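# Place the boxes upright side by side on the shelf

## Task

Set every box on the shelf standing upright, with the boxes close together in a row and each one turned roughly square to the shelf. Grip or push a box only as firmly as carrying it needs: a box squeezed too hard by a hand or an arm stops counting as placed.

## Robot and tools

Robot: two seven-joint arms, left_arm and right_arm, each ending in a two-pad parallel gripper. The fingers point along the gripper's own +z; the pads move apart and together along its x axis.

Scene frame: origin at table-top height, halfway between the two nominal arm bases; +z up, +x out over the table, left_arm on the +y side. Camera image left and right do not match the arm names. Results report end_effector_position (metres) and end_effector_quat_wxyz in this frame. The position is the point between the pads; fingertips stick out 17.5 mm past it. Printed values can be off by a few centimetres, more at long reach. If a BASES line appears, it gives each base's calibrated location.

Row layout (shared by execute_actions and move): always 18 numbers, each in [-1, 1], covering both arms even if one stays still. Order: left dx, dy, dz, rx, ry, rz, left gripper position, force_limit, speed, then the same nine for the right arm. The six motion numbers are an offset, not a pose: measured from that arm's Hand target at the start of the action or move, along that Hand target's own axes. Scale: 1.0 = 0.6 m for dx/dy/dz and 180 degrees for rotation; rx, ry, rz together form one rotation vector. All zeros re-requests the current Hand target; sending the same nonzero offset again moves the arm further.

Gripper numbers are absolute settings. position: +1 fully open (50 mm), about -0.65 pads touch, -1 closes until something blocks the pads. force_limit per pad: -1 about 20 N, 0 about 102 N, +1 about 185 N (final force may exceed this by about 15 N). speed of the gap: -1 20 mm/s, 0 85 mm/s, +1 150 mm/s. Both start at +1. To leave a gripper alone, resend its last three numbers; a 0 is a real command. New force_limit or speed only takes effect together with a position change of at least 0.01. For a gentle grip, open first, then close at -1 with a low force_limit. Keep the box centred between the pads.

execute_actions(actions, cameras): actions is a list of actions; each action is a table of up to 15 rows, one row per 1/30 s step; a short table repeats its last row to fill 15 steps. Every row counts from the action's starting Hand target, not from the row before. An empty list just returns state and images. cameras: list of names, [] for none, omitted or ["all"] for all.

move(target, speed, blend, blocking, cameras): target is one 18-number row or a list of up to 15 rows; every row's offsets count from the Hand targets at the move's start. Paths are straight, end together, ignore obstacles and the other arm, and stop after 10 s. speed: m/s, 0.002 to 0.5, default 0.25, one value or one per target; rotation is capped at twice that in rad/s and at most 0.873 rad/s. blend: metres of corner rounding per target (default 0). blocking=false returns after about 0.5 s while the move continues. Gripper numbers of the first target are applied at the start; those of later targets are applied on arrival once everything is still. The extra "move:" line gives the ending (done, off_target, moving, held, fault) and limits (paced = pose clipped, held = steps withheld). done means within 3 mm and 2 degrees; neither done nor off_target says whether anything is touched.

wait(seconds 0 to 10): lets time pass with commands held; a running move continues. stop(): brakes the running move; fingers keep moving. zoom_image(camera, region): camera cam_head_left or cam_head_right, region [x0, y0, x1, y1] in pixels, at most 504 by 504. clear_fault(arm): clears a reported torque fault on left_arm or right_arm. finished_scene(scene): current scene number; final, and the boxes must stay in place without the robot.

Results: Joint positions, Joint velocities ("within noise" when still), Joint torques (positive toward larger joint position; change at rest only from contact or load), Flange force along the gripper's x y z (includes held weight; missing after row calls, restored by move or wait), Hand target, Tool commands, position_measured (opening in mm is about (250 - position_measured) x 0.202), and object_status: 0 moving, 1 blocked while opening, 2 blocked while closing (a grasp), 3 reached the requested opening or pads met (usually nothing held). After a grip at force_limit -1, status stays 2 even if the box slips out; otherwise a lost grip makes the fingers close again.

Motion notes: each step the commanded orientation is limited to 32 degrees from the measured one. The gripper often settles short of its Hand target; send the remaining distance as an offset. Large gripper turns can swing the elbow. The arms are stiff: aiming even a few millimetres beyond a firm surface pushes very hard, and faster moves hit harder. To stop pushing, command the target back behind the gripper. A clearance check may hold commands that bring the arms close, but contact is still possible.

Faults and heat: torque limits are 104.5 N m for waist, shoulder, upper arm roll and elbow, 51.3 N m for forearm roll, wrist pitch and wrist roll; exceeding one, or a joint drifting over 5 degrees off plan, stops that arm until clear_fault. Holding loads, stretched arms or pushing toward unreachable poses heat motors: MOTOR HOT appears at 60 °C; at 75 °C the arm sinks for 30 to 60 s (OVER-TEMPERATURE FAULT).

Cameras: cam_head_left and cam_head_right, 896x504, with calibration lines; each may have shifted by up to about 2.3 degrees and 9 mm.

Avoid: dropping boxes, releasing a moving box, slams and hard contacts, squeezing boxes, arm-to-arm hits or one gripper closing on the other's fingers, and anything ending up off the table. Loose objects may occasionally get nudged. Thinking time also advances the scene.

Each tool is called by a JSON object that holds its "api" and its "payload", one argument or row to a line.

## Session

{"api": "execute_actions", "payload": {
  "actions": []
}}

Scene clock: 0.00 s.
left_arm: end_effector_position=(+0.8816, +0.5676, +0.2711) position_measured=3 object_status=3 end_effector_quat_wxyz=(+0.684, -0.348, +0.621, +0.162) | right_arm: end_effector_position=(+0.2272, -0.4278, +0.1752) position_measured=3 object_status=3 end_effector_quat_wxyz=(+0.070, +0.300, +0.950, -0.060)
Joint positions: left_arm=[-0.327 1.483 0.978 0.794 0.334 -1.098 2.228] | right_arm=[-0.119 0.084 -0.178 2.416 0.334 0.627 1.938]
Joint velocities: within noise
Joint torques (N m): no reading
Motor temperatures (°C): left_arm=[33 40 39 44 44 45 44] | right_arm=[36 43 36 43 43 45 46]
Flange force (N): no reading
Hand target: left_arm +0.8816, +0.5676, +0.2711; +0.684, -0.348, +0.621, +0.162 | right_arm +0.2272, -0.4278, +0.1752; +0.070, +0.300, +0.950, -0.060
Tool commands: left_gripper/position=+1.0 left_gripper/force_limit=+1.0 left_gripper/speed=+1.0 right_gripper/position=+1.0 right_gripper/force_limit=+1.0 right_gripper/speed=+1.0

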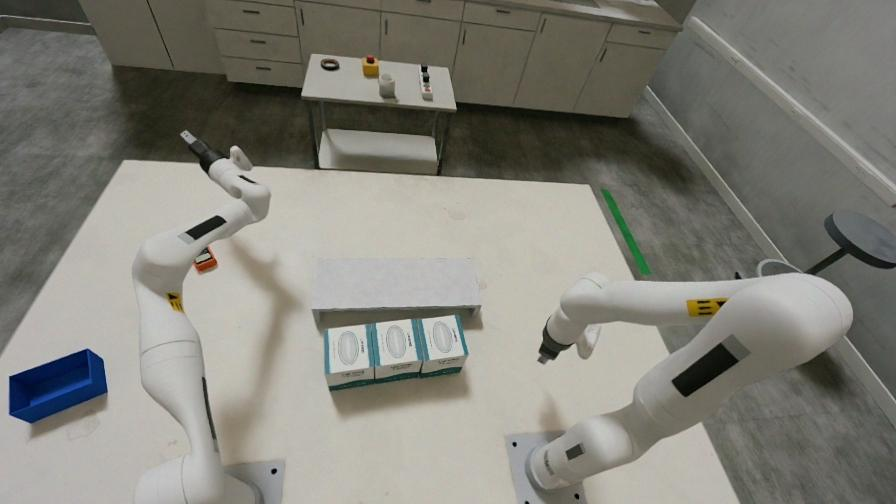

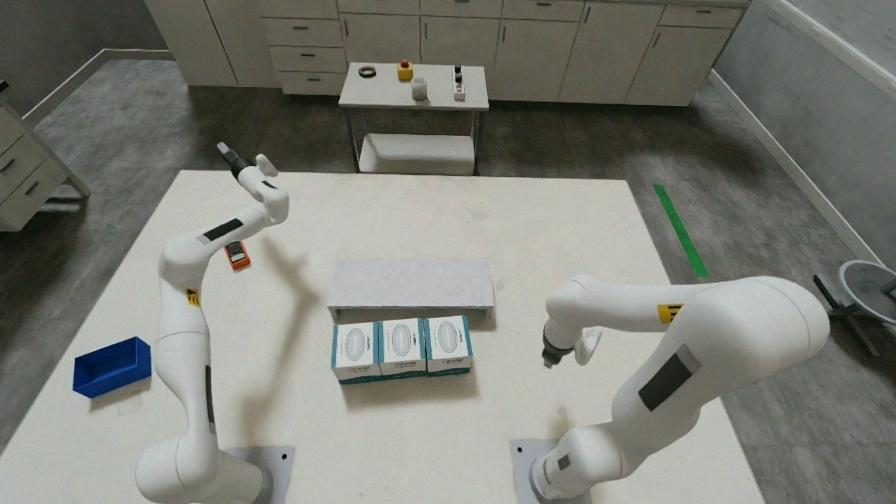

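{"api": "zoom_image", "payload": {
  "camera": "cam_head_left",
  "region": [290, 240, 500, 400]
}}

{"api": "zoom_image", "payload": {
  "camera": "cam_head_right",
  "region": [300, 240, 510, 400]
}}

Scaled by 2.400 from the camera's 896x504 image, which has a finer 1280x720 frame.

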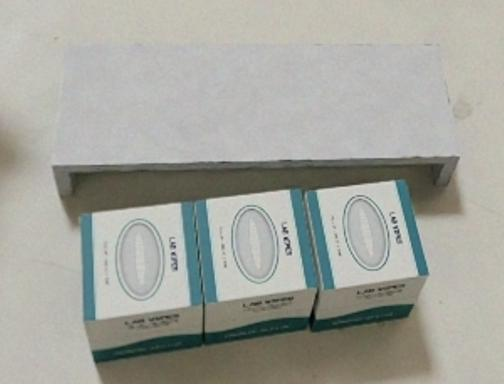

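Scaled by 2.400 from the camera's 896x504 image, which has a finer 1280x720 frame.

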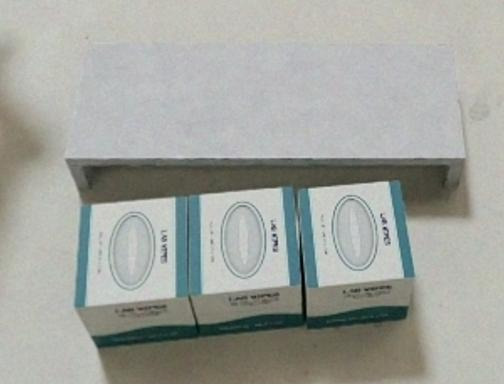

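{"api": "move", "payload": {
  "target": [-0.152,0.395,-0.927,0.297,0.586,0.046,1,1,1,-0.133,-0.053,-0.11,-0.280,0.120,-0.167,1,1,1]
}}

Scene clock: 10.50 s.
left_arm: end_effector_position=(+0.3013, +0.3773, +0.3008) position_measured=3 object_status=3 end_effector_quat_wxyz=(+0.000, +0.000, +0.924, -0.383) | right_arm: end_effector_position=(+0.2671, -0.4882, +0.2558) position_measured=3 object_status=3 end_effector_quat_wxyz=(+0.000, +0.001, +0.924, +0.382)
Joint positions: left_arm=[-1.451 1.23 1.789 1.706 2.69 -1.477 0.323] | right_arm=[0.685 0.473 0.121 1.868 -0.585 1.451 4.192]
Joint velocities: within noise
Joint torques (N m): left_arm=[0.9 -14.34 8.78 -3.68 2.26 1.33 -0.09] | right_arm=[0.73 -14.79 0.9 -4.46 -0.88 2.36 -0.16]
Motor temperatures (°C): left_arm=[33 40 39 43 43 45 44] | right_arm=[36 43 35 42 43 45 46]
Flange force (N): left_arm=[1.3 -0.2 -3.1] | right_arm=[-3.0 0.0 0.6]
Hand target: left_arm +0.3013, +0.3773, +0.3008; +0.000, +0.000, +0.924, -0.383 | right_arm +0.2671, -0.4882, +0.2558; +0.000, +0.001, +0.924, +0.382
Off the commanded pose: left_arm 0.000 m, 0 deg | right_arm 0.000 m, 0 deg.
move: done

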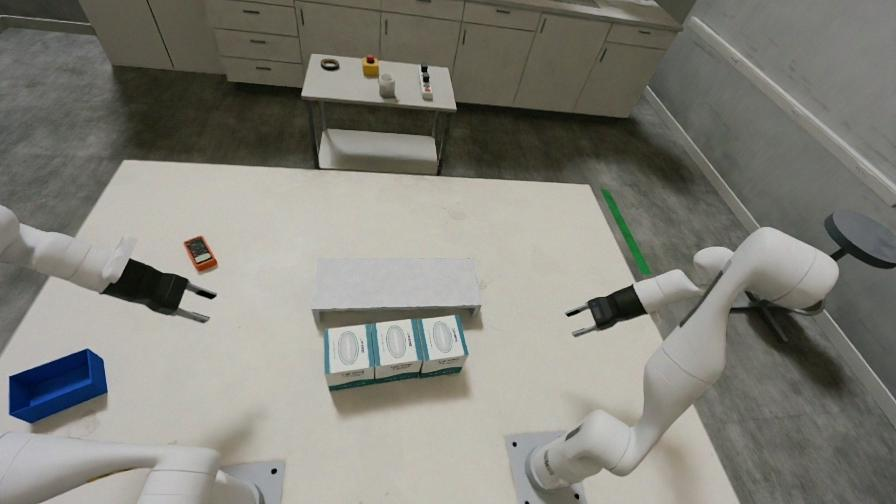

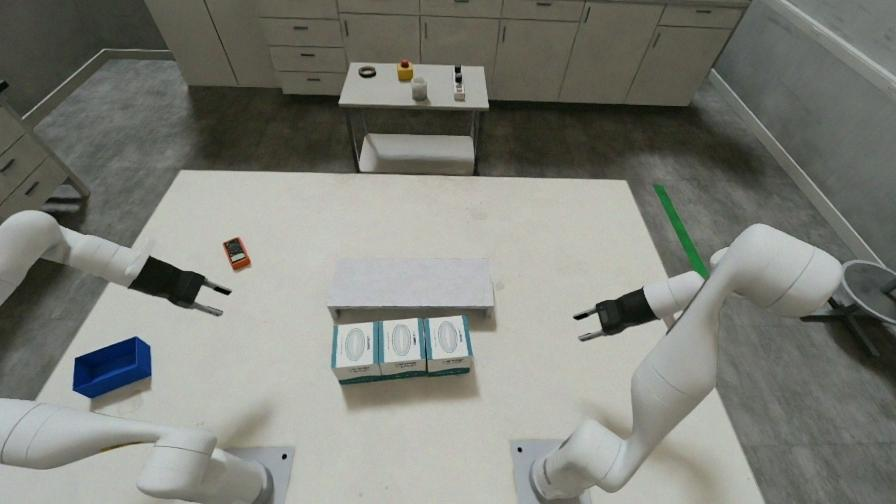

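{"api": "zoom_image", "payload": {
  "camera": "cam_head_right",
  "region": [320, 290, 500, 395]
}}

{"api": "zoom_image", "payload": {
  "camera": "cam_head_left",
  "region": [310, 290, 490, 395]
}}

Scaled by 2.800 from the camera's 896x504 image, which has a finer 1280x720 frame.

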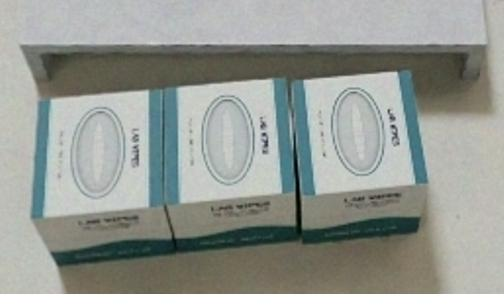

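Scaled by 2.800 from the camera's 896x504 image, which has a finer 1280x720 frame.

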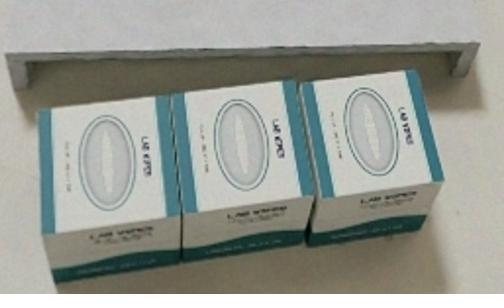

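{"api": "move", "payload": {
  "target": [0.073,0.040,0.481,0,-0.0157,-0.0157,1,1,1,-0.033,0.038,0.4525,0,0.0157,-0.0157,1,1,1]
}}

{"api": "zoom_image", "payload": {
  "camera": "cam_head_right",
  "region": [250, 260, 560, 420]
}}

{"api": "zoom_image", "payload": {
  "camera": "cam_head_left",
  "region": [250, 260, 560, 420]
}}

Scene clock: 15.13 s.
left_arm: end_effector_position=(+0.2573, +0.1902, +0.0798) position_measured=3 object_status=3 end_effector_quat_wxyz=(+0.013, -0.032, +0.923, -0.383) | right_arm: end_effector_position=(+0.2871, -0.2802, +0.0798) position_measured=3 object_status=3 end_effector_quat_wxyz=(-0.013, -0.031, +0.923, +0.382)
Joint positions: left_arm=[-1.181 1.37 1.24 2.365 2.016 -0.505 0.83] | right_arm=[0.361 0.804 -0.175 2.219 -1.106 0.713 4.471]
Joint velocities: within noise
Joint torques (N m): left_arm=[0.82 -11.17 7.42 1.57 0.59 2.26 -0.02] | right_arm=[0.7 -15.32 -1.18 0.41 -0.1 2.5 -0.16]
Motor temperatures (°C): left_arm=[33 40 39 43 43 45 44] | right_arm=[36 43 35 42 43 45 46]
Flange force (N): left_arm=[-0.6 1.1 -4.8] | right_arm=[-1.9 0.4 4.0]
Hand target: left_arm +0.2573, +0.1902, +0.0798; +0.013, -0.032, +0.923, -0.383 | right_arm +0.2871, -0.2802, +0.0798; -0.013, -0.031, +0.923, +0.382
Off the commanded pose: left_arm 0.000 m, 0 deg | right_arm 0.000 m, 0 deg.
move: done

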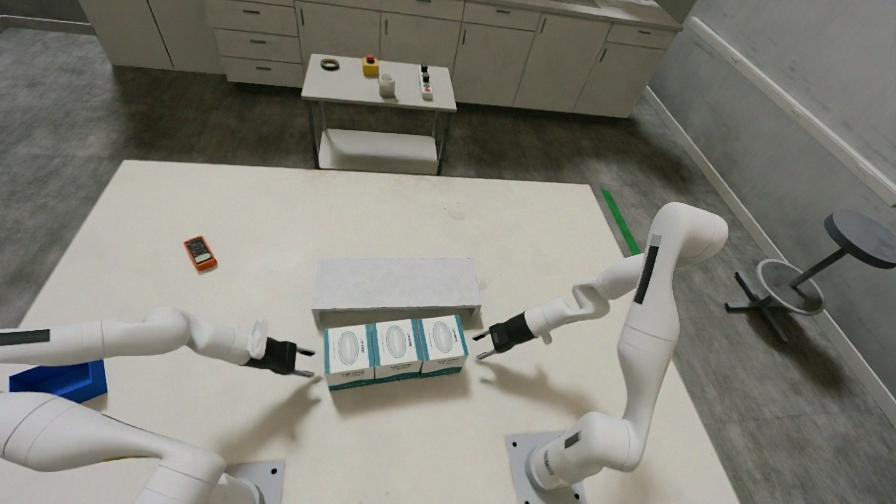

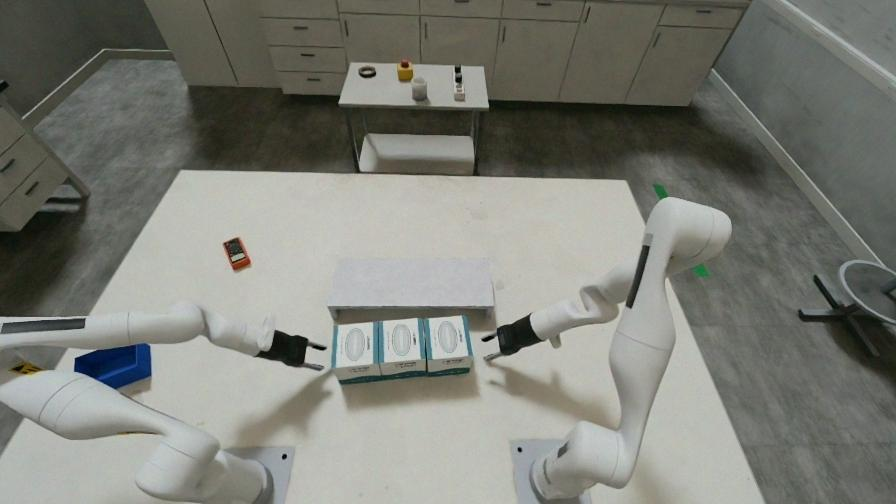

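Scaled by 1.626 from the camera's 896x504 image, which has a finer 1280x720 frame.

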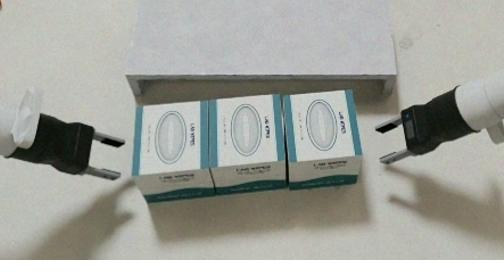

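Scaled by 1.626 from the camera's 896x504 image, which has a finer 1280x720 frame.

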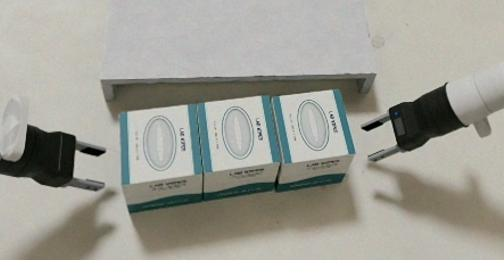

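{"api": "move", "payload": {
  "target": [0,-0.0295,0.0295,0,0,0,1,1,1,0,0.0295,0.0295,0,0,0,1,1,1],
  "speed": 0.06
}}

{"api": "zoom_image", "payload": {
  "camera": "cam_head_right",
  "region": [300, 290, 520, 400]
}}

Scene clock: 16.83 s.
left_arm: end_effector_position=(+0.2590, +0.1652, +0.0798) position_measured=3 object_status=3 end_effector_quat_wxyz=(+0.013, -0.032, +0.923, -0.383) | right_arm: end_effector_position=(+0.2854, -0.2553, +0.0798) position_measured=3 object_status=3 end_effector_quat_wxyz=(-0.013, -0.031, +0.923, +0.382)
Joint positions: left_arm=[-1.087 1.322 1.189 2.385 1.941 -0.4 0.949] | right_arm=[0.323 0.805 -0.222 2.242 -1.183 0.663 4.486]
Joint velocities: within noise
Joint torques (N m): left_arm=[1.05 -11.1 7.29 1.59 0.15 2.55 -0.29] | right_arm=[0.75 -15.17 -1.43 0.41 -0.07 2.52 -0.13]
Motor temperatures (°C): left_arm=[33 40 39 43 43 45 44] | right_arm=[36 43 35 42 43 45 46]
Flange force (N): left_arm=[-1.3 0.6 -6.5] | right_arm=[-1.5 0.7 4.4]
Hand target: left_arm +0.2590, +0.1652, +0.0798; +0.013, -0.032, +0.923, -0.383 | right_arm +0.2854, -0.2553, +0.0798; -0.013, -0.031, +0.923, +0.382
Off the commanded pose: left_arm 0.000 m, 0 deg | right_arm 0.000 m, 0 deg.
move: done

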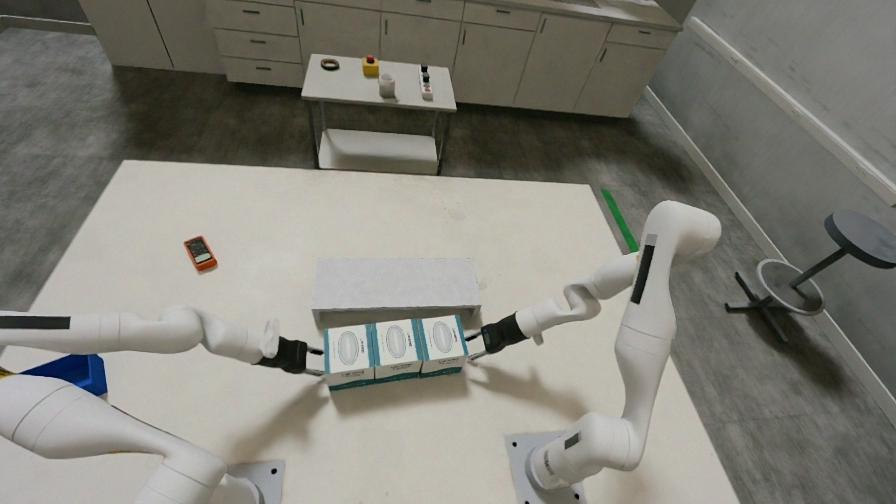

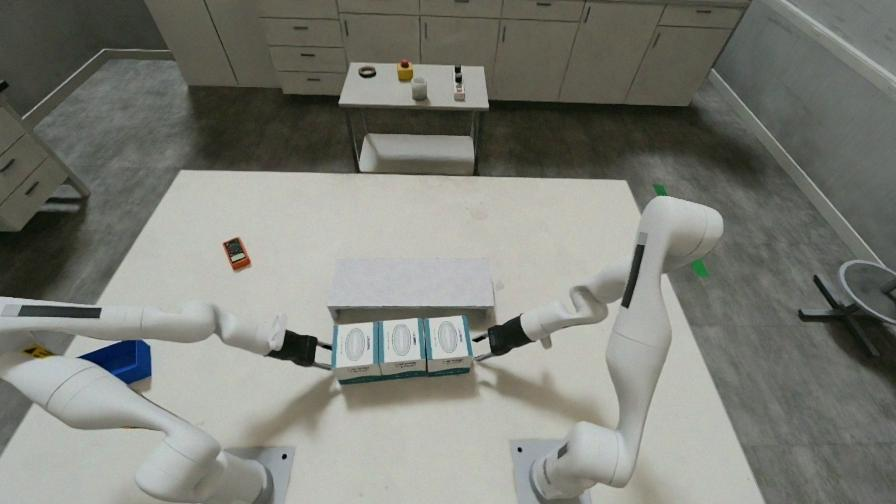

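Scaled by 2.291 from the camera's 896x504 image, which has a finer 1280x720 frame.

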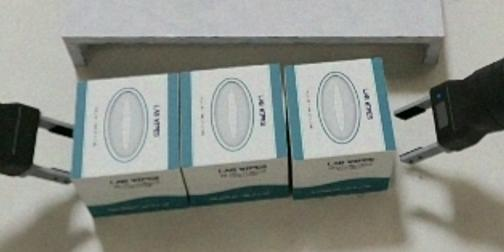

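{"api": "move", "payload": {
  "target": [0,-0.0047,0.0047,0,0,0,1,1,1,0,0.0047,0.0047,0,0,0,1,1,1],
  "speed": 0.02,
  "cameras": ["cam_head_right"]
}}

{"api": "zoom_image", "payload": {
  "camera": "cam_head_right",
  "region": [300, 290, 520, 400]
}}

{"api": "move", "payload": {
  "target": [0,-0.0047,0.0047,0,0,0,1,1,1,0,0.0047,0.0047,0,0,0,1,1,1],
  "speed": 0.02,
  "cameras": ["cam_head_right"]
}}

{"api": "zoom_image", "payload": {
  "camera": "cam_head_right",
  "region": [300, 290, 520, 400]
}}

Scene clock: 18.23 s.
left_arm: end_effector_position=(+0.2593, +0.1612, +0.0798) position_measured=3 object_status=3 end_effector_quat_wxyz=(+0.013, -0.032, +0.923, -0.383) | right_arm: end_effector_position=(+0.2851, -0.2513, +0.0798) position_measured=3 object_status=3 end_effector_quat_wxyz=(-0.013, -0.031, +0.923, +0.382)
Joint positions: left_arm=[-1.071 1.312 1.179 2.388 1.928 -0.381 0.969] | right_arm=[0.317 0.805 -0.23 2.245 -1.196 0.655 4.489]
Joint velocities: within noise
Joint torques (N m): left_arm=[1.14 -11.15 7.41 1.75 0.34 2.48 0.02] | right_arm=[0.7 -15.13 -1.47 0.44 -0.02 2.53 -0.16]
Motor temperatures (°C): left_arm=[33 40 39 43 43 45 44] | right_arm=[36 43 35 42 43 45 46]
Flange force (N): left_arm=[-1.4 2.0 -5.9] | right_arm=[-1.3 0.7 4.7]
Hand target: left_arm +0.2593, +0.1612, +0.0798; +0.013, -0.032, +0.923, -0.383 | right_arm +0.2851, -0.2513, +0.0798; -0.013, -0.031, +0.923, +0.382
Off the commanded pose: left_arm 0.000 m, 0 deg | right_arm 0.000 m, 0 deg.
move: done
Images, in order (width x height): cam_head_right 896x504.

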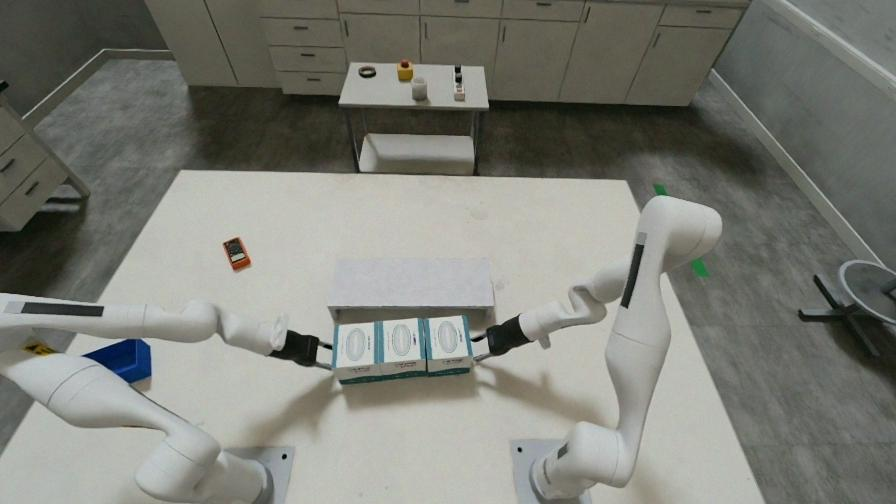

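Scaled by 2.291 from the camera's 896x504 image, which has a finer 1280x720 frame.

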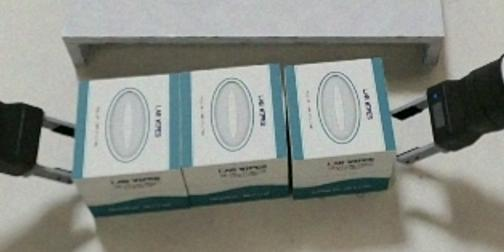

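Scene clock: 18.97 s.
left_arm: end_effector_position=(+0.2596, +0.1572, +0.0798) position_measured=3 object_status=3 end_effector_quat_wxyz=(+0.013, -0.032, +0.923, -0.383) | right_arm: end_effector_position=(+0.2848, -0.2473, +0.0798) position_measured=3 object_status=3 end_effector_quat_wxyz=(-0.013, -0.031, +0.923, +0.382)
Joint positions: left_arm=[-1.054 1.303 1.169 2.39 1.914 -0.362 0.99] | right_arm=[0.311 0.806 -0.238 2.248 -1.209 0.648 4.492]
Joint velocities: within noise
Joint torques (N m): left_arm=[1.2 -10.83 7.35 1.82 0.29 2.8 -0.07] | right_arm=[0.76 -15.1 -1.56 0.45 -0.05 2.52 -0.14]
Motor temperatures (°C): left_arm=[33 40 38 43 43 45 44] | right_arm=[36 43 35 42 43 45 46]
Flange force (N): left_arm=[-2.1 1.5 -7.4] | right_arm=[-1.5 0.8 4.4]
Hand target: left_arm +0.2596, +0.1572, +0.0798; +0.013, -0.032, +0.923, -0.383 | right_arm +0.2848, -0.2473, +0.0798; -0.013, -0.031, +0.923, +0.382
Off the commanded pose: left_arm 0.000 m, 0 deg | right_arm 0.000 m, 0 deg.
move: done
Images, in order (width x height): cam_head_right 896x504.

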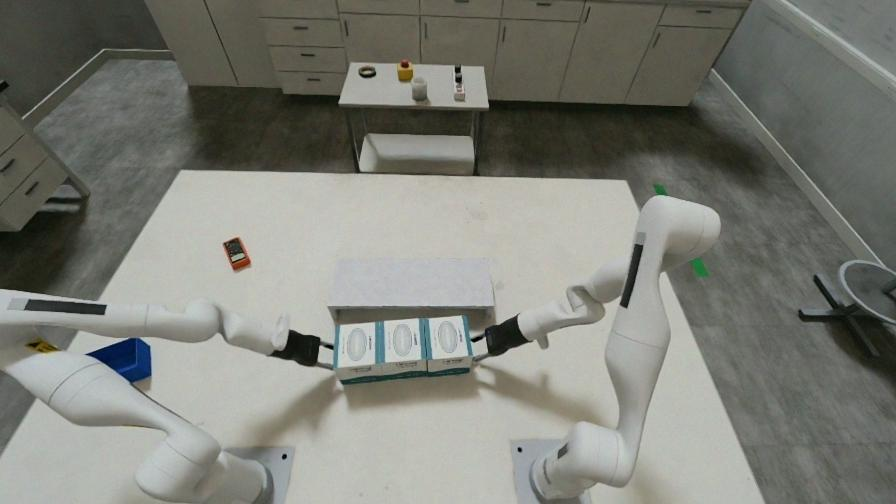

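Scaled by 2.291 from the camera's 896x504 image, which has a finer 1280x720 frame.

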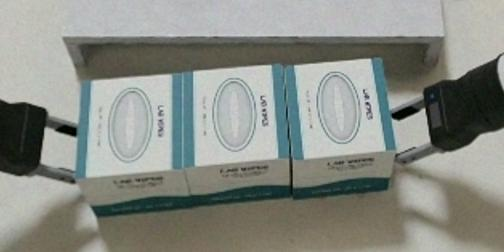

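{"api": "move", "payload": {
  "target": [0,0,0,0,0,0,1,1,1,0,0.0047,0.0047,0,0,0,1,1,1],
  "speed": 0.02,
  "cameras": ["cam_head_right"]
}}

{"api": "zoom_image", "payload": {
  "camera": "cam_head_right",
  "region": [300, 290, 520, 400]
}}

{"api": "move", "payload": {
  "target": [0,0,0,0,0,0,1,1,1,0,0.0035,0.0035,0,0,0,1,1,1],
  "speed": 0.02,
  "cameras": ["cam_head_right"]
}}

{"api": "zoom_image", "payload": {
  "camera": "cam_head_right",
  "region": [300, 290, 520, 400]
}}

Scene clock: 20.27 s.
left_arm: end_effector_position=(+0.2596, +0.1572, +0.0798) position_measured=3 object_status=3 end_effector_quat_wxyz=(+0.013, -0.032, +0.923, -0.383) | right_arm: end_effector_position=(+0.2846, -0.2433, +0.0798) position_measured=3 object_status=3 end_effector_quat_wxyz=(-0.013, -0.031, +0.923, +0.382)
Joint positions: left_arm=[-1.054 1.303 1.168 2.39 1.914 -0.362 0.99] | right_arm=[0.305 0.806 -0.245 2.251 -1.223 0.64 4.495]
Joint velocities: within noise
Joint torques (N m): left_arm=[1.1 -11.1 7.43 1.78 0.22 2.7 -0.06] | right_arm=[0.76 -15.12 -1.53 0.44 -0.05 2.57 -0.17]
Motor temperatures (°C): left_arm=[33 40 38 43 43 45 44] | right_arm=[36 43 35 42 43 45 46]
Flange force (N): left_arm=[-2.2 1.8 -6.7] | right_arm=[-1.2 0.7 4.9]
Hand target: left_arm +0.2596, +0.1572, +0.0798; +0.013, -0.032, +0.923, -0.383 | right_arm +0.2846, -0.2433, +0.0798; -0.013, -0.031, +0.923, +0.382
Off the commanded pose: left_arm 0.000 m, 0 deg | right_arm 0.000 m, 0 deg.
move: done
Images, in order (width x height): cam_head_right 896x504.

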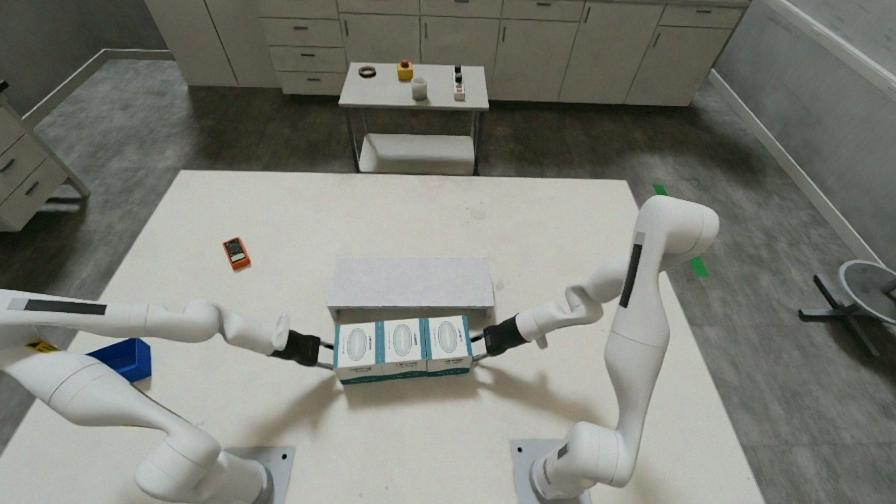

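Scaled by 2.291 from the camera's 896x504 image, which has a finer 1280x720 frame.

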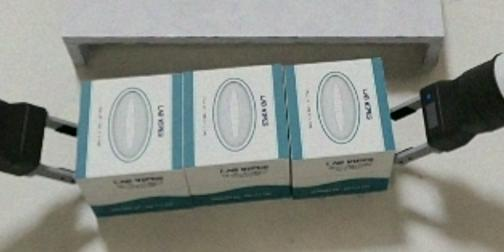

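Scene clock: 20.97 s.
left_arm: end_effector_position=(+0.2596, +0.1572, +0.0798) position_measured=3 object_status=3 end_effector_quat_wxyz=(+0.013, -0.032, +0.923, -0.383) | right_arm: end_effector_position=(+0.2844, -0.2404, +0.0798) position_measured=3 object_status=3 end_effector_quat_wxyz=(-0.013, -0.031, +0.923, +0.382)
Joint positions: left_arm=[-1.054 1.303 1.168 2.39 1.914 -0.362 0.99] | right_arm=[0.3 0.807 -0.251 2.253 -1.233 0.634 4.498]
Joint velocities: within noise
Joint torques (N m): left_arm=[1.1 -11.14 7.32 1.79 0.24 2.72 -0.14] | right_arm=[0.39 -14.98 -2.08 0.53 -0.11 2.83 -0.15]
Motor temperatures (°C): left_arm=[33 40 38 43 43 45 44] | right_arm=[36 43 35 42 43 45 46]
Flange force (N): left_arm=[-2.4 1.6 -7.0] | right_arm=[-1.3 0.0 3.7]
Hand target: left_arm +0.2596, +0.1572, +0.0798; +0.013, -0.032, +0.923, -0.383 | right_arm +0.2844, -0.2404, +0.0798; -0.013, -0.031, +0.923, +0.382
Off the commanded pose: left_arm 0.000 m, 0 deg | right_arm 0.000 m, 0 deg.
move: done
Images, in order (width x height): cam_head_right 896x504.

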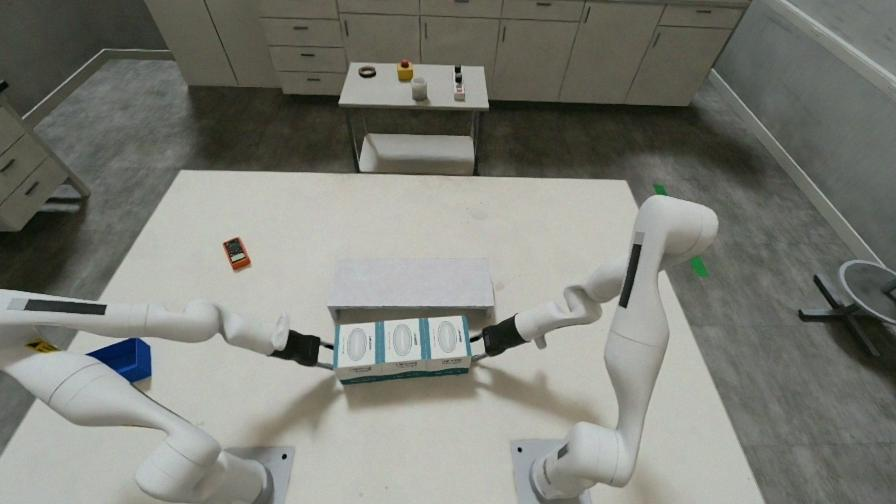

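Scaled by 2.291 from the camera's 896x504 image, which has a finer 1280x720 frame.

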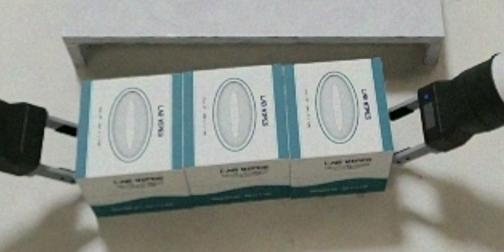

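{"api": "move", "payload": {
  "target": [0,0,0,0,0,0,1,1,1,0,0.0018,0.0018,0,0,0,1,1,1],
  "speed": 0.02,
  "cameras": []
}}

{"api": "move", "payload": {
  "target": [0,0,0,0,0,0,1,1,1,0,0.0012,0.0012,0,0,0,1,1,1],
  "speed": 0.02,
  "cameras": ["cam_head_right"]
}}

{"api": "zoom_image", "payload": {
  "camera": "cam_head_right",
  "region": [300, 290, 520, 400]
}}

Scene clock: 22.13 s.
left_arm: end_effector_position=(+0.2596, +0.1572, +0.0798) position_measured=3 object_status=3 end_effector_quat_wxyz=(+0.013, -0.032, +0.923, -0.383) | right_arm: end_effector_position=(+0.2843, -0.2389, +0.0798) position_measured=3 object_status=3 end_effector_quat_wxyz=(-0.013, -0.031, +0.923, +0.382)
Joint positions: left_arm=[-1.054 1.303 1.168 2.39 1.914 -0.362 0.99] | right_arm=[0.298 0.807 -0.254 2.254 -1.238 0.631 4.499]
Joint velocities: within noise
Joint torques (N m): left_arm=[1.19 -11.04 7.39 1.92 0.26 2.74 -0.04] | right_arm=[0.15 -14.94 -2.35 0.58 -0.13 2.97 -0.16]
Motor temperatures (°C): left_arm=[33 40 38 43 43 45 44] | right_arm=[36 43 35 42 43 44 46]
Flange force (N): left_arm=[-2.7 2.0 -7.3] | right_arm=[-1.2 -0.6 3.4]
Hand target: left_arm +0.2596, +0.1572, +0.0798; +0.013, -0.032, +0.923, -0.383 | right_arm +0.2843, -0.2388, +0.0798; -0.013, -0.031, +0.923, +0.382
Off the commanded pose: left_arm 0.000 m, 0 deg | right_arm 0.000 m, 0 deg.
move: done
No camera images: "cameras" was empty.

Scene clock: 22.83 s.
left_arm: end_effector_position=(+0.2596, +0.1572, +0.0798) position_measured=3 object_status=3 end_effector_quat_wxyz=(+0.013, -0.032, +0.923, -0.383) | right_arm: end_effector_position=(+0.2842, -0.2378, +0.0798) position_measured=3 object_status=3 end_effector_quat_wxyz=(-0.013, -0.031, +0.923, +0.382)
Joint positions: left_arm=[-1.054 1.303 1.168 2.39 1.914 -0.362 0.99] | right_arm=[0.296 0.807 -0.256 2.255 -1.241 0.629 4.5]
Joint velocities: within noise
Joint torques (N m): left_arm=[1.44 -10.94 7.48 1.97 0.36 2.82 -0.07] | right_arm=[-0.02 -14.87 -2.54 0.53 -0.15 3.05 -0.19]
Motor temperatures (°C): left_arm=[33 40 38 43 43 45 44] | right_arm=[36 43 35 42 43 44 46]
Flange force (N): left_arm=[-2.3 2.6 -7.6] | right_arm=[-0.8 -0.9 3.0]
Hand target: left_arm +0.2596, +0.1572, +0.0798; +0.013, -0.032, +0.923, -0.383 | right_arm +0.2842, -0.2378, +0.0798; -0.013, -0.031, +0.923, +0.382
Off the commanded pose: left_arm 0.000 m, 0 deg | right_arm 0.000 m, 0 deg.
move: done
Images, in order (width x height): cam_head_right 896x504.

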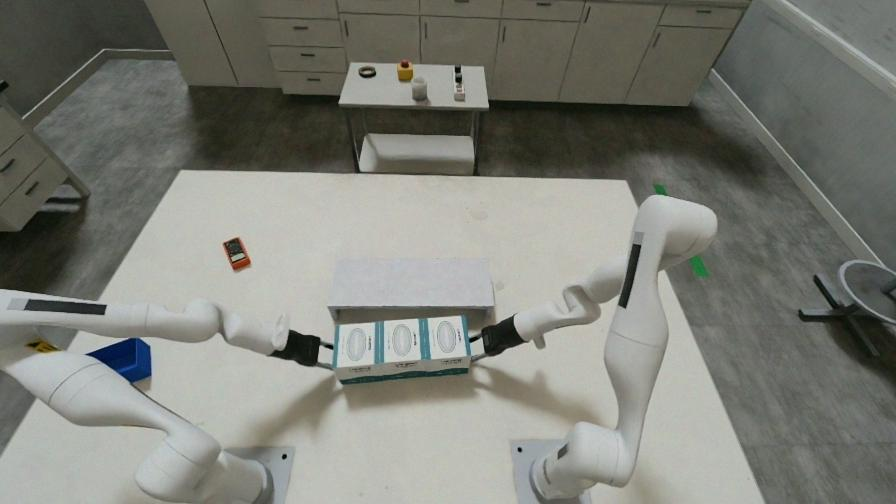

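Scaled by 2.291 from the camera's 896x504 image, which has a finer 1280x720 frame.

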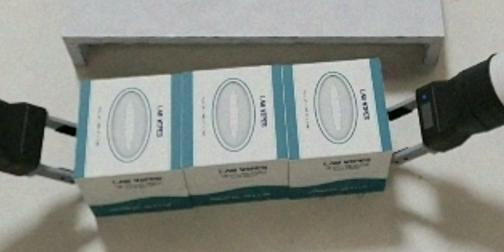

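{"api": "move", "payload": {
  "target": [0,0,0,0,0,0,1,1,1,0,0.0012,0.0012,0,0,0,1,1,1],
  "speed": 0.02,
  "cameras": []
}}

{"api": "move", "payload": {
  "target": [0,0,0,0,0,0,1,1,1,0,0.0012,0.0012,0,0,0,1,1,1],
  "speed": 0.02,
  "cameras": []
}}

Scene clock: 24.13 s.
left_arm: end_effector_position=(+0.2596, +0.1572, +0.0798) position_measured=3 object_status=3 end_effector_quat_wxyz=(+0.013, -0.032, +0.923, -0.383) | right_arm: end_effector_position=(+0.2841, -0.2368, +0.0798) position_measured=3 object_status=3 end_effector_quat_wxyz=(-0.013, -0.031, +0.923, +0.382)
Joint positions: left_arm=[-1.054 1.303 1.168 2.39 1.914 -0.362 0.99] | right_arm=[0.295 0.807 -0.258 2.256 -1.245 0.627 4.501]
Joint velocities: within noise
Joint torques (N m): left_arm=[1.63 -10.7 7.57 2.03 0.27 2.93 -0.08] | right_arm=[-0.19 -14.86 -2.81 0.55 -0.19 3.17 -0.18]
Motor temperatures (°C): left_arm=[33 40 38 43 43 45 44] | right_arm=[36 43 35 42 43 44 46]
Flange force (N): left_arm=[-2.4 2.6 -8.5] | right_arm=[-0.9 -1.4 2.5]
Hand target: left_arm +0.2596, +0.1572, +0.0798; +0.013, -0.032, +0.923, -0.383 | right_arm +0.2841, -0.2368, +0.0798; -0.013, -0.031, +0.923, +0.382
Off the commanded pose: left_arm 0.000 m, 0 deg | right_arm 0.000 m, 0 deg.
move: done
No camera images: "cameras" was empty.

Scene clock: 24.83 s.
left_arm: end_effector_position=(+0.2596, +0.1572, +0.0798) position_measured=3 object_status=3 end_effector_quat_wxyz=(+0.013, -0.032, +0.923, -0.383) | right_arm: end_effector_position=(+0.2840, -0.2358, +0.0798) position_measured=3 object_status=3 end_effector_quat_wxyz=(-0.013, -0.031, +0.923, +0.382)
Joint positions: left_arm=[-1.054 1.303 1.168 2.39 1.914 -0.362 0.99] | right_arm=[0.293 0.807 -0.26 2.256 -1.248 0.625 4.501]
Joint velocities: within noise
Joint torques (N m): left_arm=[1.67 -10.53 7.65 2.15 0.39 3.07 -0.09] | right_arm=[-0.42 -14.76 -3.06 0.59 -0.25 3.31 -0.2]
Motor temperatures (°C): left_arm=[33 40 38 43 43 45 44] | right_arm=[36 43 35 42 43 44 46]
Flange force (N): left_arm=[-2.3 2.7 -8.3] | right_arm=[-0.8 -1.9 1.8]
Hand target: left_arm +0.2596, +0.1572, +0.0798; +0.013, -0.032, +0.923, -0.383 | right_arm +0.2840, -0.2358, +0.0798; -0.013, -0.031, +0.923, +0.382
Off the commanded pose: left_arm 0.000 m, 0 deg | right_arm 0.000 m, 0 deg.
move: done
No camera images: "cameras" was empty.

{"api": "move", "payload": {
  "target": [0,-0.0012,0.0012,0,0,0,1,1,1,0,0.0018,0.0018,0,0,0,1,1,1],
  "speed": 0.02,
  "cameras": []
}}

{"api": "move", "payload": {
  "target": [0,-0.0012,0.0012,0,0,0,1,1,1,0,0.0018,0.0018,0,0,0,1,1,1],
  "speed": 0.02,
  "cameras": ["cam_head_right"]
}}

{"api": "zoom_image", "payload": {
  "camera": "cam_head_right",
  "region": [300, 290, 520, 400]
}}

Scene clock: 26.13 s.
left_arm: end_effector_position=(+0.2596, +0.1562, +0.0798) position_measured=3 object_status=3 end_effector_quat_wxyz=(+0.013, -0.032, +0.923, -0.383) | right_arm: end_effector_position=(+0.2840, -0.2343, +0.0798) position_measured=3 object_status=3 end_effector_quat_wxyz=(-0.013, -0.031, +0.923, +0.382)
Joint positions: left_arm=[-1.05 1.3 1.166 2.391 1.911 -0.357 0.995] | right_arm=[0.291 0.808 -0.263 2.257 -1.253 0.622 4.503]
Joint velocities: within noise
Joint torques (N m): left_arm=[2.4 -10.14 8.05 2.43 0.4 3.43 -0.14] | right_arm=[-1.05 -14.58 -3.88 0.69 -0.3 3.73 -0.2]
Motor temperatures (°C): left_arm=[33 40 38 43 43 45 44] | right_arm=[36 43 35 42 43 44 46]
Flange force (N): left_arm=[-2.4 4.2 -10.3] | right_arm=[-0.7 -3.2 0.3]
Hand target: left_arm +0.2596, +0.1562, +0.0798; +0.013, -0.032, +0.923, -0.383 | right_arm +0.2840, -0.2343, +0.0798; -0.013, -0.031, +0.923, +0.382
Off the commanded pose: left_arm 0.000 m, 0 deg | right_arm 0.000 m, 0 deg.
move: done
No camera images: "cameras" was empty.

Scene clock: 26.83 s.
left_arm: end_effector_position=(+0.2597, +0.1552, +0.0798) position_measured=3 object_status=3 end_effector_quat_wxyz=(+0.013, -0.032, +0.923, -0.383) | right_arm: end_effector_position=(+0.2839, -0.2327, +0.0798) position_measured=3 object_status=3 end_effector_quat_wxyz=(-0.013, -0.031, +0.923, +0.382)
Joint positions: left_arm=[-1.046 1.297 1.163 2.392 1.907 -0.352 1] | right_arm=[0.288 0.808 -0.266 2.258 -1.259 0.619 4.504]
Joint velocities: within noise
Joint torques (N m): left_arm=[3.19 -9.58 8.56 2.79 0.48 3.85 -0.09] | right_arm=[-1.89 -14.32 -4.84 0.83 -0.38 4.31 -0.2]
Motor temperatures (°C): left_arm=[33 40 38 43 43 45 44] | right_arm=[36 43 35 42 43 44 46]
Flange force (N): left_arm=no reading | right_arm=[-0.4 -4.8 -1.5]
Hand target: left_arm +0.2597, +0.1552, +0.0798; +0.013, -0.032, +0.923, -0.383 | right_arm +0.2839, -0.2327, +0.0798; -0.013, -0.031, +0.923, +0.382
Off the commanded pose: left_arm 0.000 m, 0 deg | right_arm 0.000 m, 0 deg.
move: done
Images, in order (width x height): cam_head_right 896x504.

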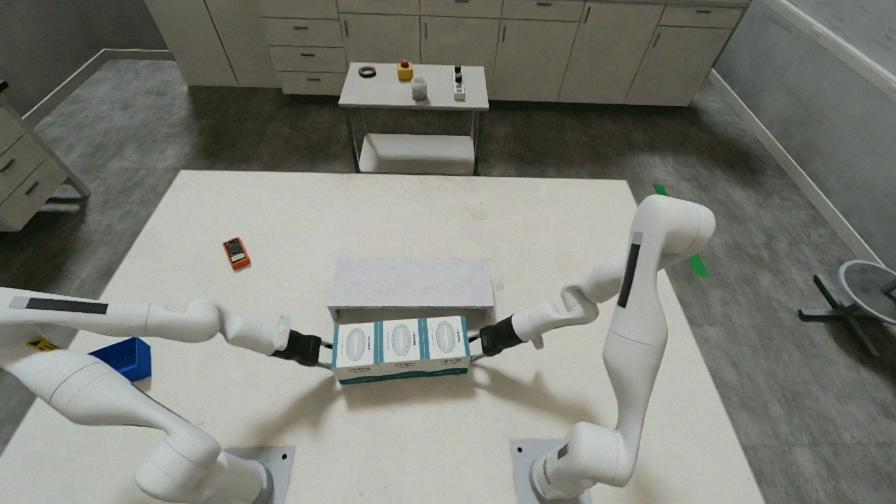

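Scaled by 2.291 from the camera's 896x504 image, which has a finer 1280x720 frame.

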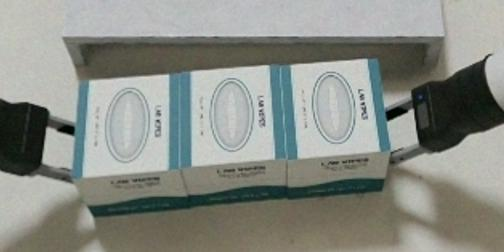

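{"api": "move", "payload": {
  "target": [0,-0.0118,-0.0118,0,0,0,1,1,1,0,0.0118,-0.0118,0,0,0,1,1,1],
  "speed": 0.03,
  "cameras": ["cam_head_right"]
}}

{"api": "zoom_image", "payload": {
  "camera": "cam_head_right",
  "region": [300, 290, 520, 400]
}}

Scene clock: 27.97 s.
left_arm: end_effector_position=(+0.2597, +0.1552, +0.0899) position_measured=3 object_status=3 end_effector_quat_wxyz=(+0.013, -0.032, +0.923, -0.383) | right_arm: end_effector_position=(+0.2838, -0.2327, +0.0898) position_measured=3 object_status=3 end_effector_quat_wxyz=(-0.013, -0.031, +0.923, +0.382)
Joint positions: left_arm=[-1.058 1.289 1.205 2.394 1.947 -0.379 0.991] | right_arm=[0.282 0.776 -0.258 2.26 -1.234 0.638 4.465]
Joint velocities: within noise
Joint torques (N m): left_arm=[3.29 -9.42 9.41 2.53 0.57 4.61 -0.15] | right_arm=[-1.68 -14.78 -4.92 0.55 -0.55 4.73 -0.29]
Motor temperatures (°C): left_arm=[33 40 38 43 43 45 44] | right_arm=[36 43 35 42 43 44 46]
Flange force (N): left_arm=[-3.1 8.0 -11.9] | right_arm=[-0.4 -6.2 0.7]
Hand target: left_arm +0.2597, +0.1552, +0.0899; +0.013, -0.032, +0.923, -0.383 | right_arm +0.2839, -0.2327, +0.0898; -0.013, -0.031, +0.923, +0.382
Off the commanded pose: left_arm 0.000 m, 0 deg | right_arm 0.000 m, 0 deg.
move: done
Images, in order (width x height): cam_head_right 896x504.

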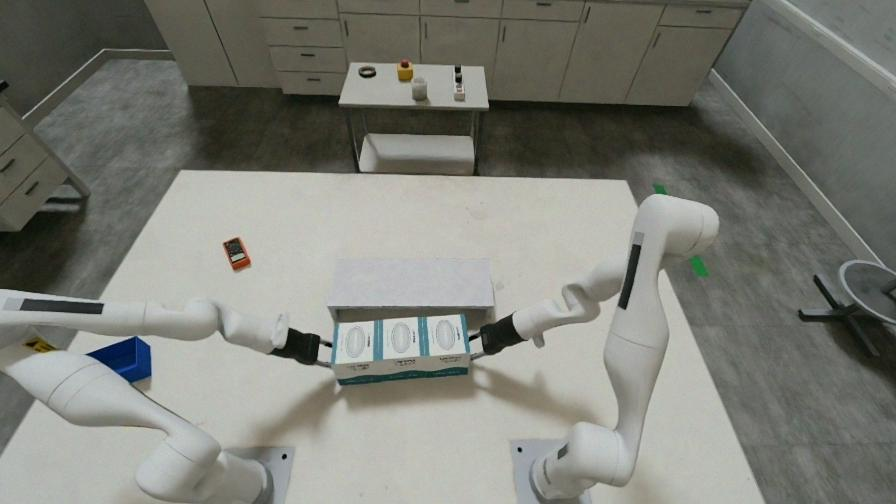

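Scaled by 2.291 from the camera's 896x504 image, which has a finer 1280x720 frame.

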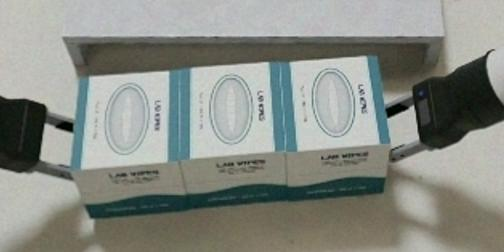

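{"api": "move", "payload": {
  "target": [
    [0,0.0118,0.0118,0,0,0,1,1,1,0,-0.0118,0.0118,0,0,0,1,1,1],
    [0,0.0236,0,0,0,0,1,1,1,0,-0.0236,0,0,0,0,1,1,1]
  ],
  "speed": 0.02
}}

{"api": "zoom_image", "payload": {
  "camera": "cam_head_right",
  "region": [300, 290, 520, 400]
}}

{"api": "zoom_image", "payload": {
  "camera": "cam_head_left",
  "region": [300, 290, 520, 400]
}}

Scene clock: 31.17 s.
left_arm: end_effector_position=(+0.2590, +0.1652, +0.0798) position_measured=3 object_status=3 end_effector_quat_wxyz=(+0.013, -0.032, +0.923, -0.383) | right_arm: end_effector_position=(+0.2845, -0.2427, +0.0798) position_measured=3 object_status=3 end_effector_quat_wxyz=(-0.013, -0.031, +0.923, +0.382)
Joint positions: left_arm=[-1.087 1.321 1.189 2.385 1.941 -0.399 0.949] | right_arm=[0.304 0.806 -0.247 2.252 -1.225 0.638 4.496]
Joint velocities: within noise
Joint torques (N m): left_arm=[0.99 -11.08 7.13 1.62 0.27 2.64 -0.02] | right_arm=[0.73 -15.08 -1.6 0.4 0.02 2.52 -0.14]
Motor temperatures (°C): left_arm=[33 40 38 43 43 45 44] | right_arm=[36 42 35 42 43 44 46]
Flange force (N): left_arm=[-2.4 1.2 -7.9] | right_arm=[-1.1 0.8 4.7]
Hand target: left_arm +0.2590, +0.1652, +0.0798; +0.013, -0.032, +0.923, -0.383 | right_arm +0.2845, -0.2427, +0.0798; -0.013, -0.031, +0.923, +0.382
Off the commanded pose: left_arm 0.000 m, 0 deg | right_arm 0.000 m, 0 deg.
move: done

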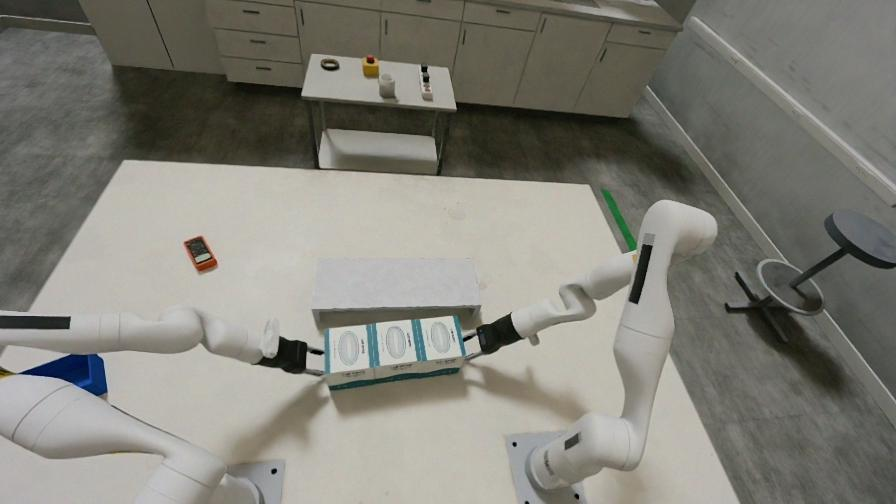

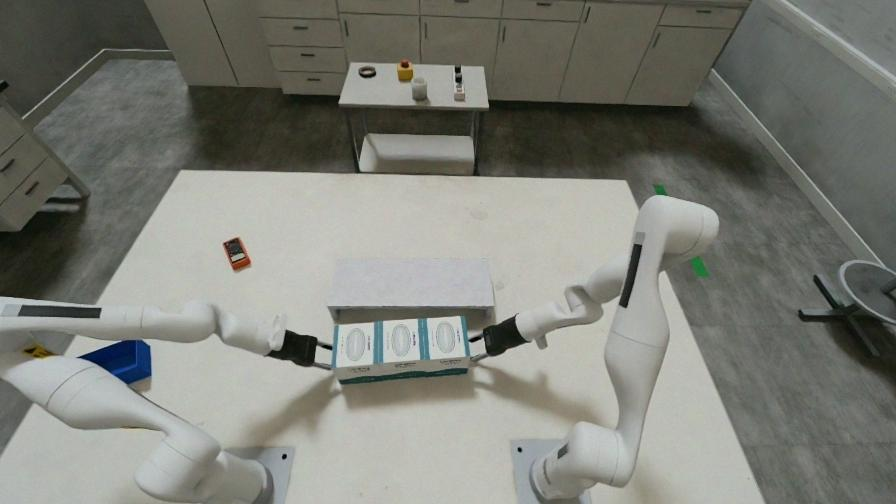

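Scaled by 2.291 from the camera's 896x504 image, which has a finer 1280x720 frame.

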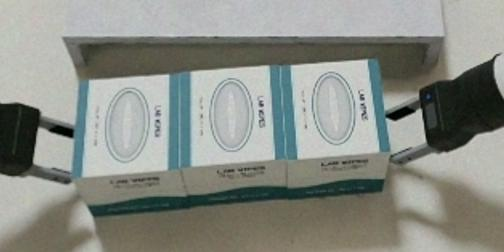

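Scaled by 2.291 from the camera's 896x504 image, which has a finer 1280x720 frame.

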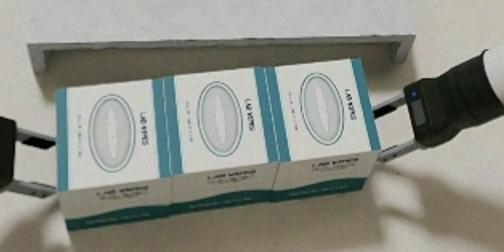

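{"api": "move", "payload": {
  "target": [
    [-0.01,-0.0259,-0.0259,0,0,0,1,1,1,-0.01,0.0259,-0.0259,0,0,0,1,1,1],
    [-0.01,-0.0386,-0.0132,0,0,0,1,1,1,-0.01,0.0386,-0.0132,0,0,0,1,1,1]
  ],
  "speed": 0.02,
  "cameras": ["cam_head_right"]
}}

{"api": "zoom_image", "payload": {
  "camera": "cam_head_right",
  "region": [300, 290, 520, 400]
}}

Scene clock: 33.93 s.
left_arm: end_effector_position=(+0.2658, +0.1549, +0.1018) position_measured=3 object_status=3 end_effector_quat_wxyz=(+0.013, -0.032, +0.923, -0.383) | right_arm: end_effector_position=(+0.2898, -0.2316, +0.1018) position_measured=3 object_status=3 end_effector_quat_wxyz=(-0.013, -0.031, +0.923, +0.382)
Joint positions: left_arm=[-1.066 1.285 1.263 2.376 2.009 -0.424 0.967] | right_arm=[0.264 0.74 -0.241 2.242 -1.195 0.671 4.398]
Joint velocities: within noise
Joint torques (N m): left_arm=[3.82 -9.2 8.95 1.84 0.9 4.23 -0.15] | right_arm=[-2.2 -14.26 -4.82 -0.19 -0.84 4.28 -0.2]
Motor temperatures (°C): left_arm=[33 40 38 43 43 45 44] | right_arm=[36 42 35 42 43 44 46]
Flange force (N): left_arm=[-1.5 7.0 -13.1] | right_arm=[-0.4 -5.5 -2.9]
Hand target: left_arm +0.2657, +0.1549, +0.1018; +0.013, -0.032, +0.923, -0.383 | right_arm +0.2898, -0.2316, +0.1018; -0.013, -0.031, +0.923, +0.382
Off the commanded pose: left_arm 0.000 m, 0 deg | right_arm 0.000 m, 0 deg.
move: done
Images, in order (width x height): cam_head_right 896x504.

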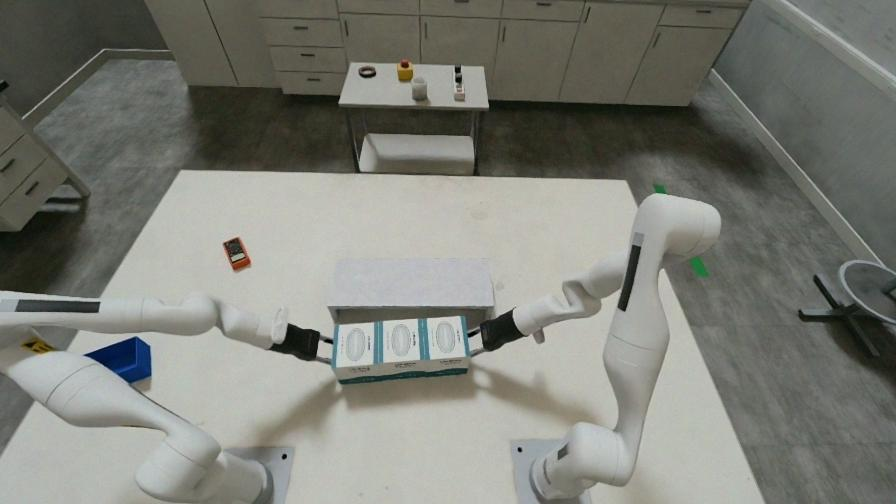

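Scaled by 2.291 from the camera's 896x504 image, which has a finer 1280x720 frame.

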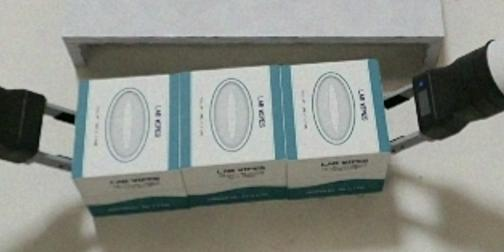

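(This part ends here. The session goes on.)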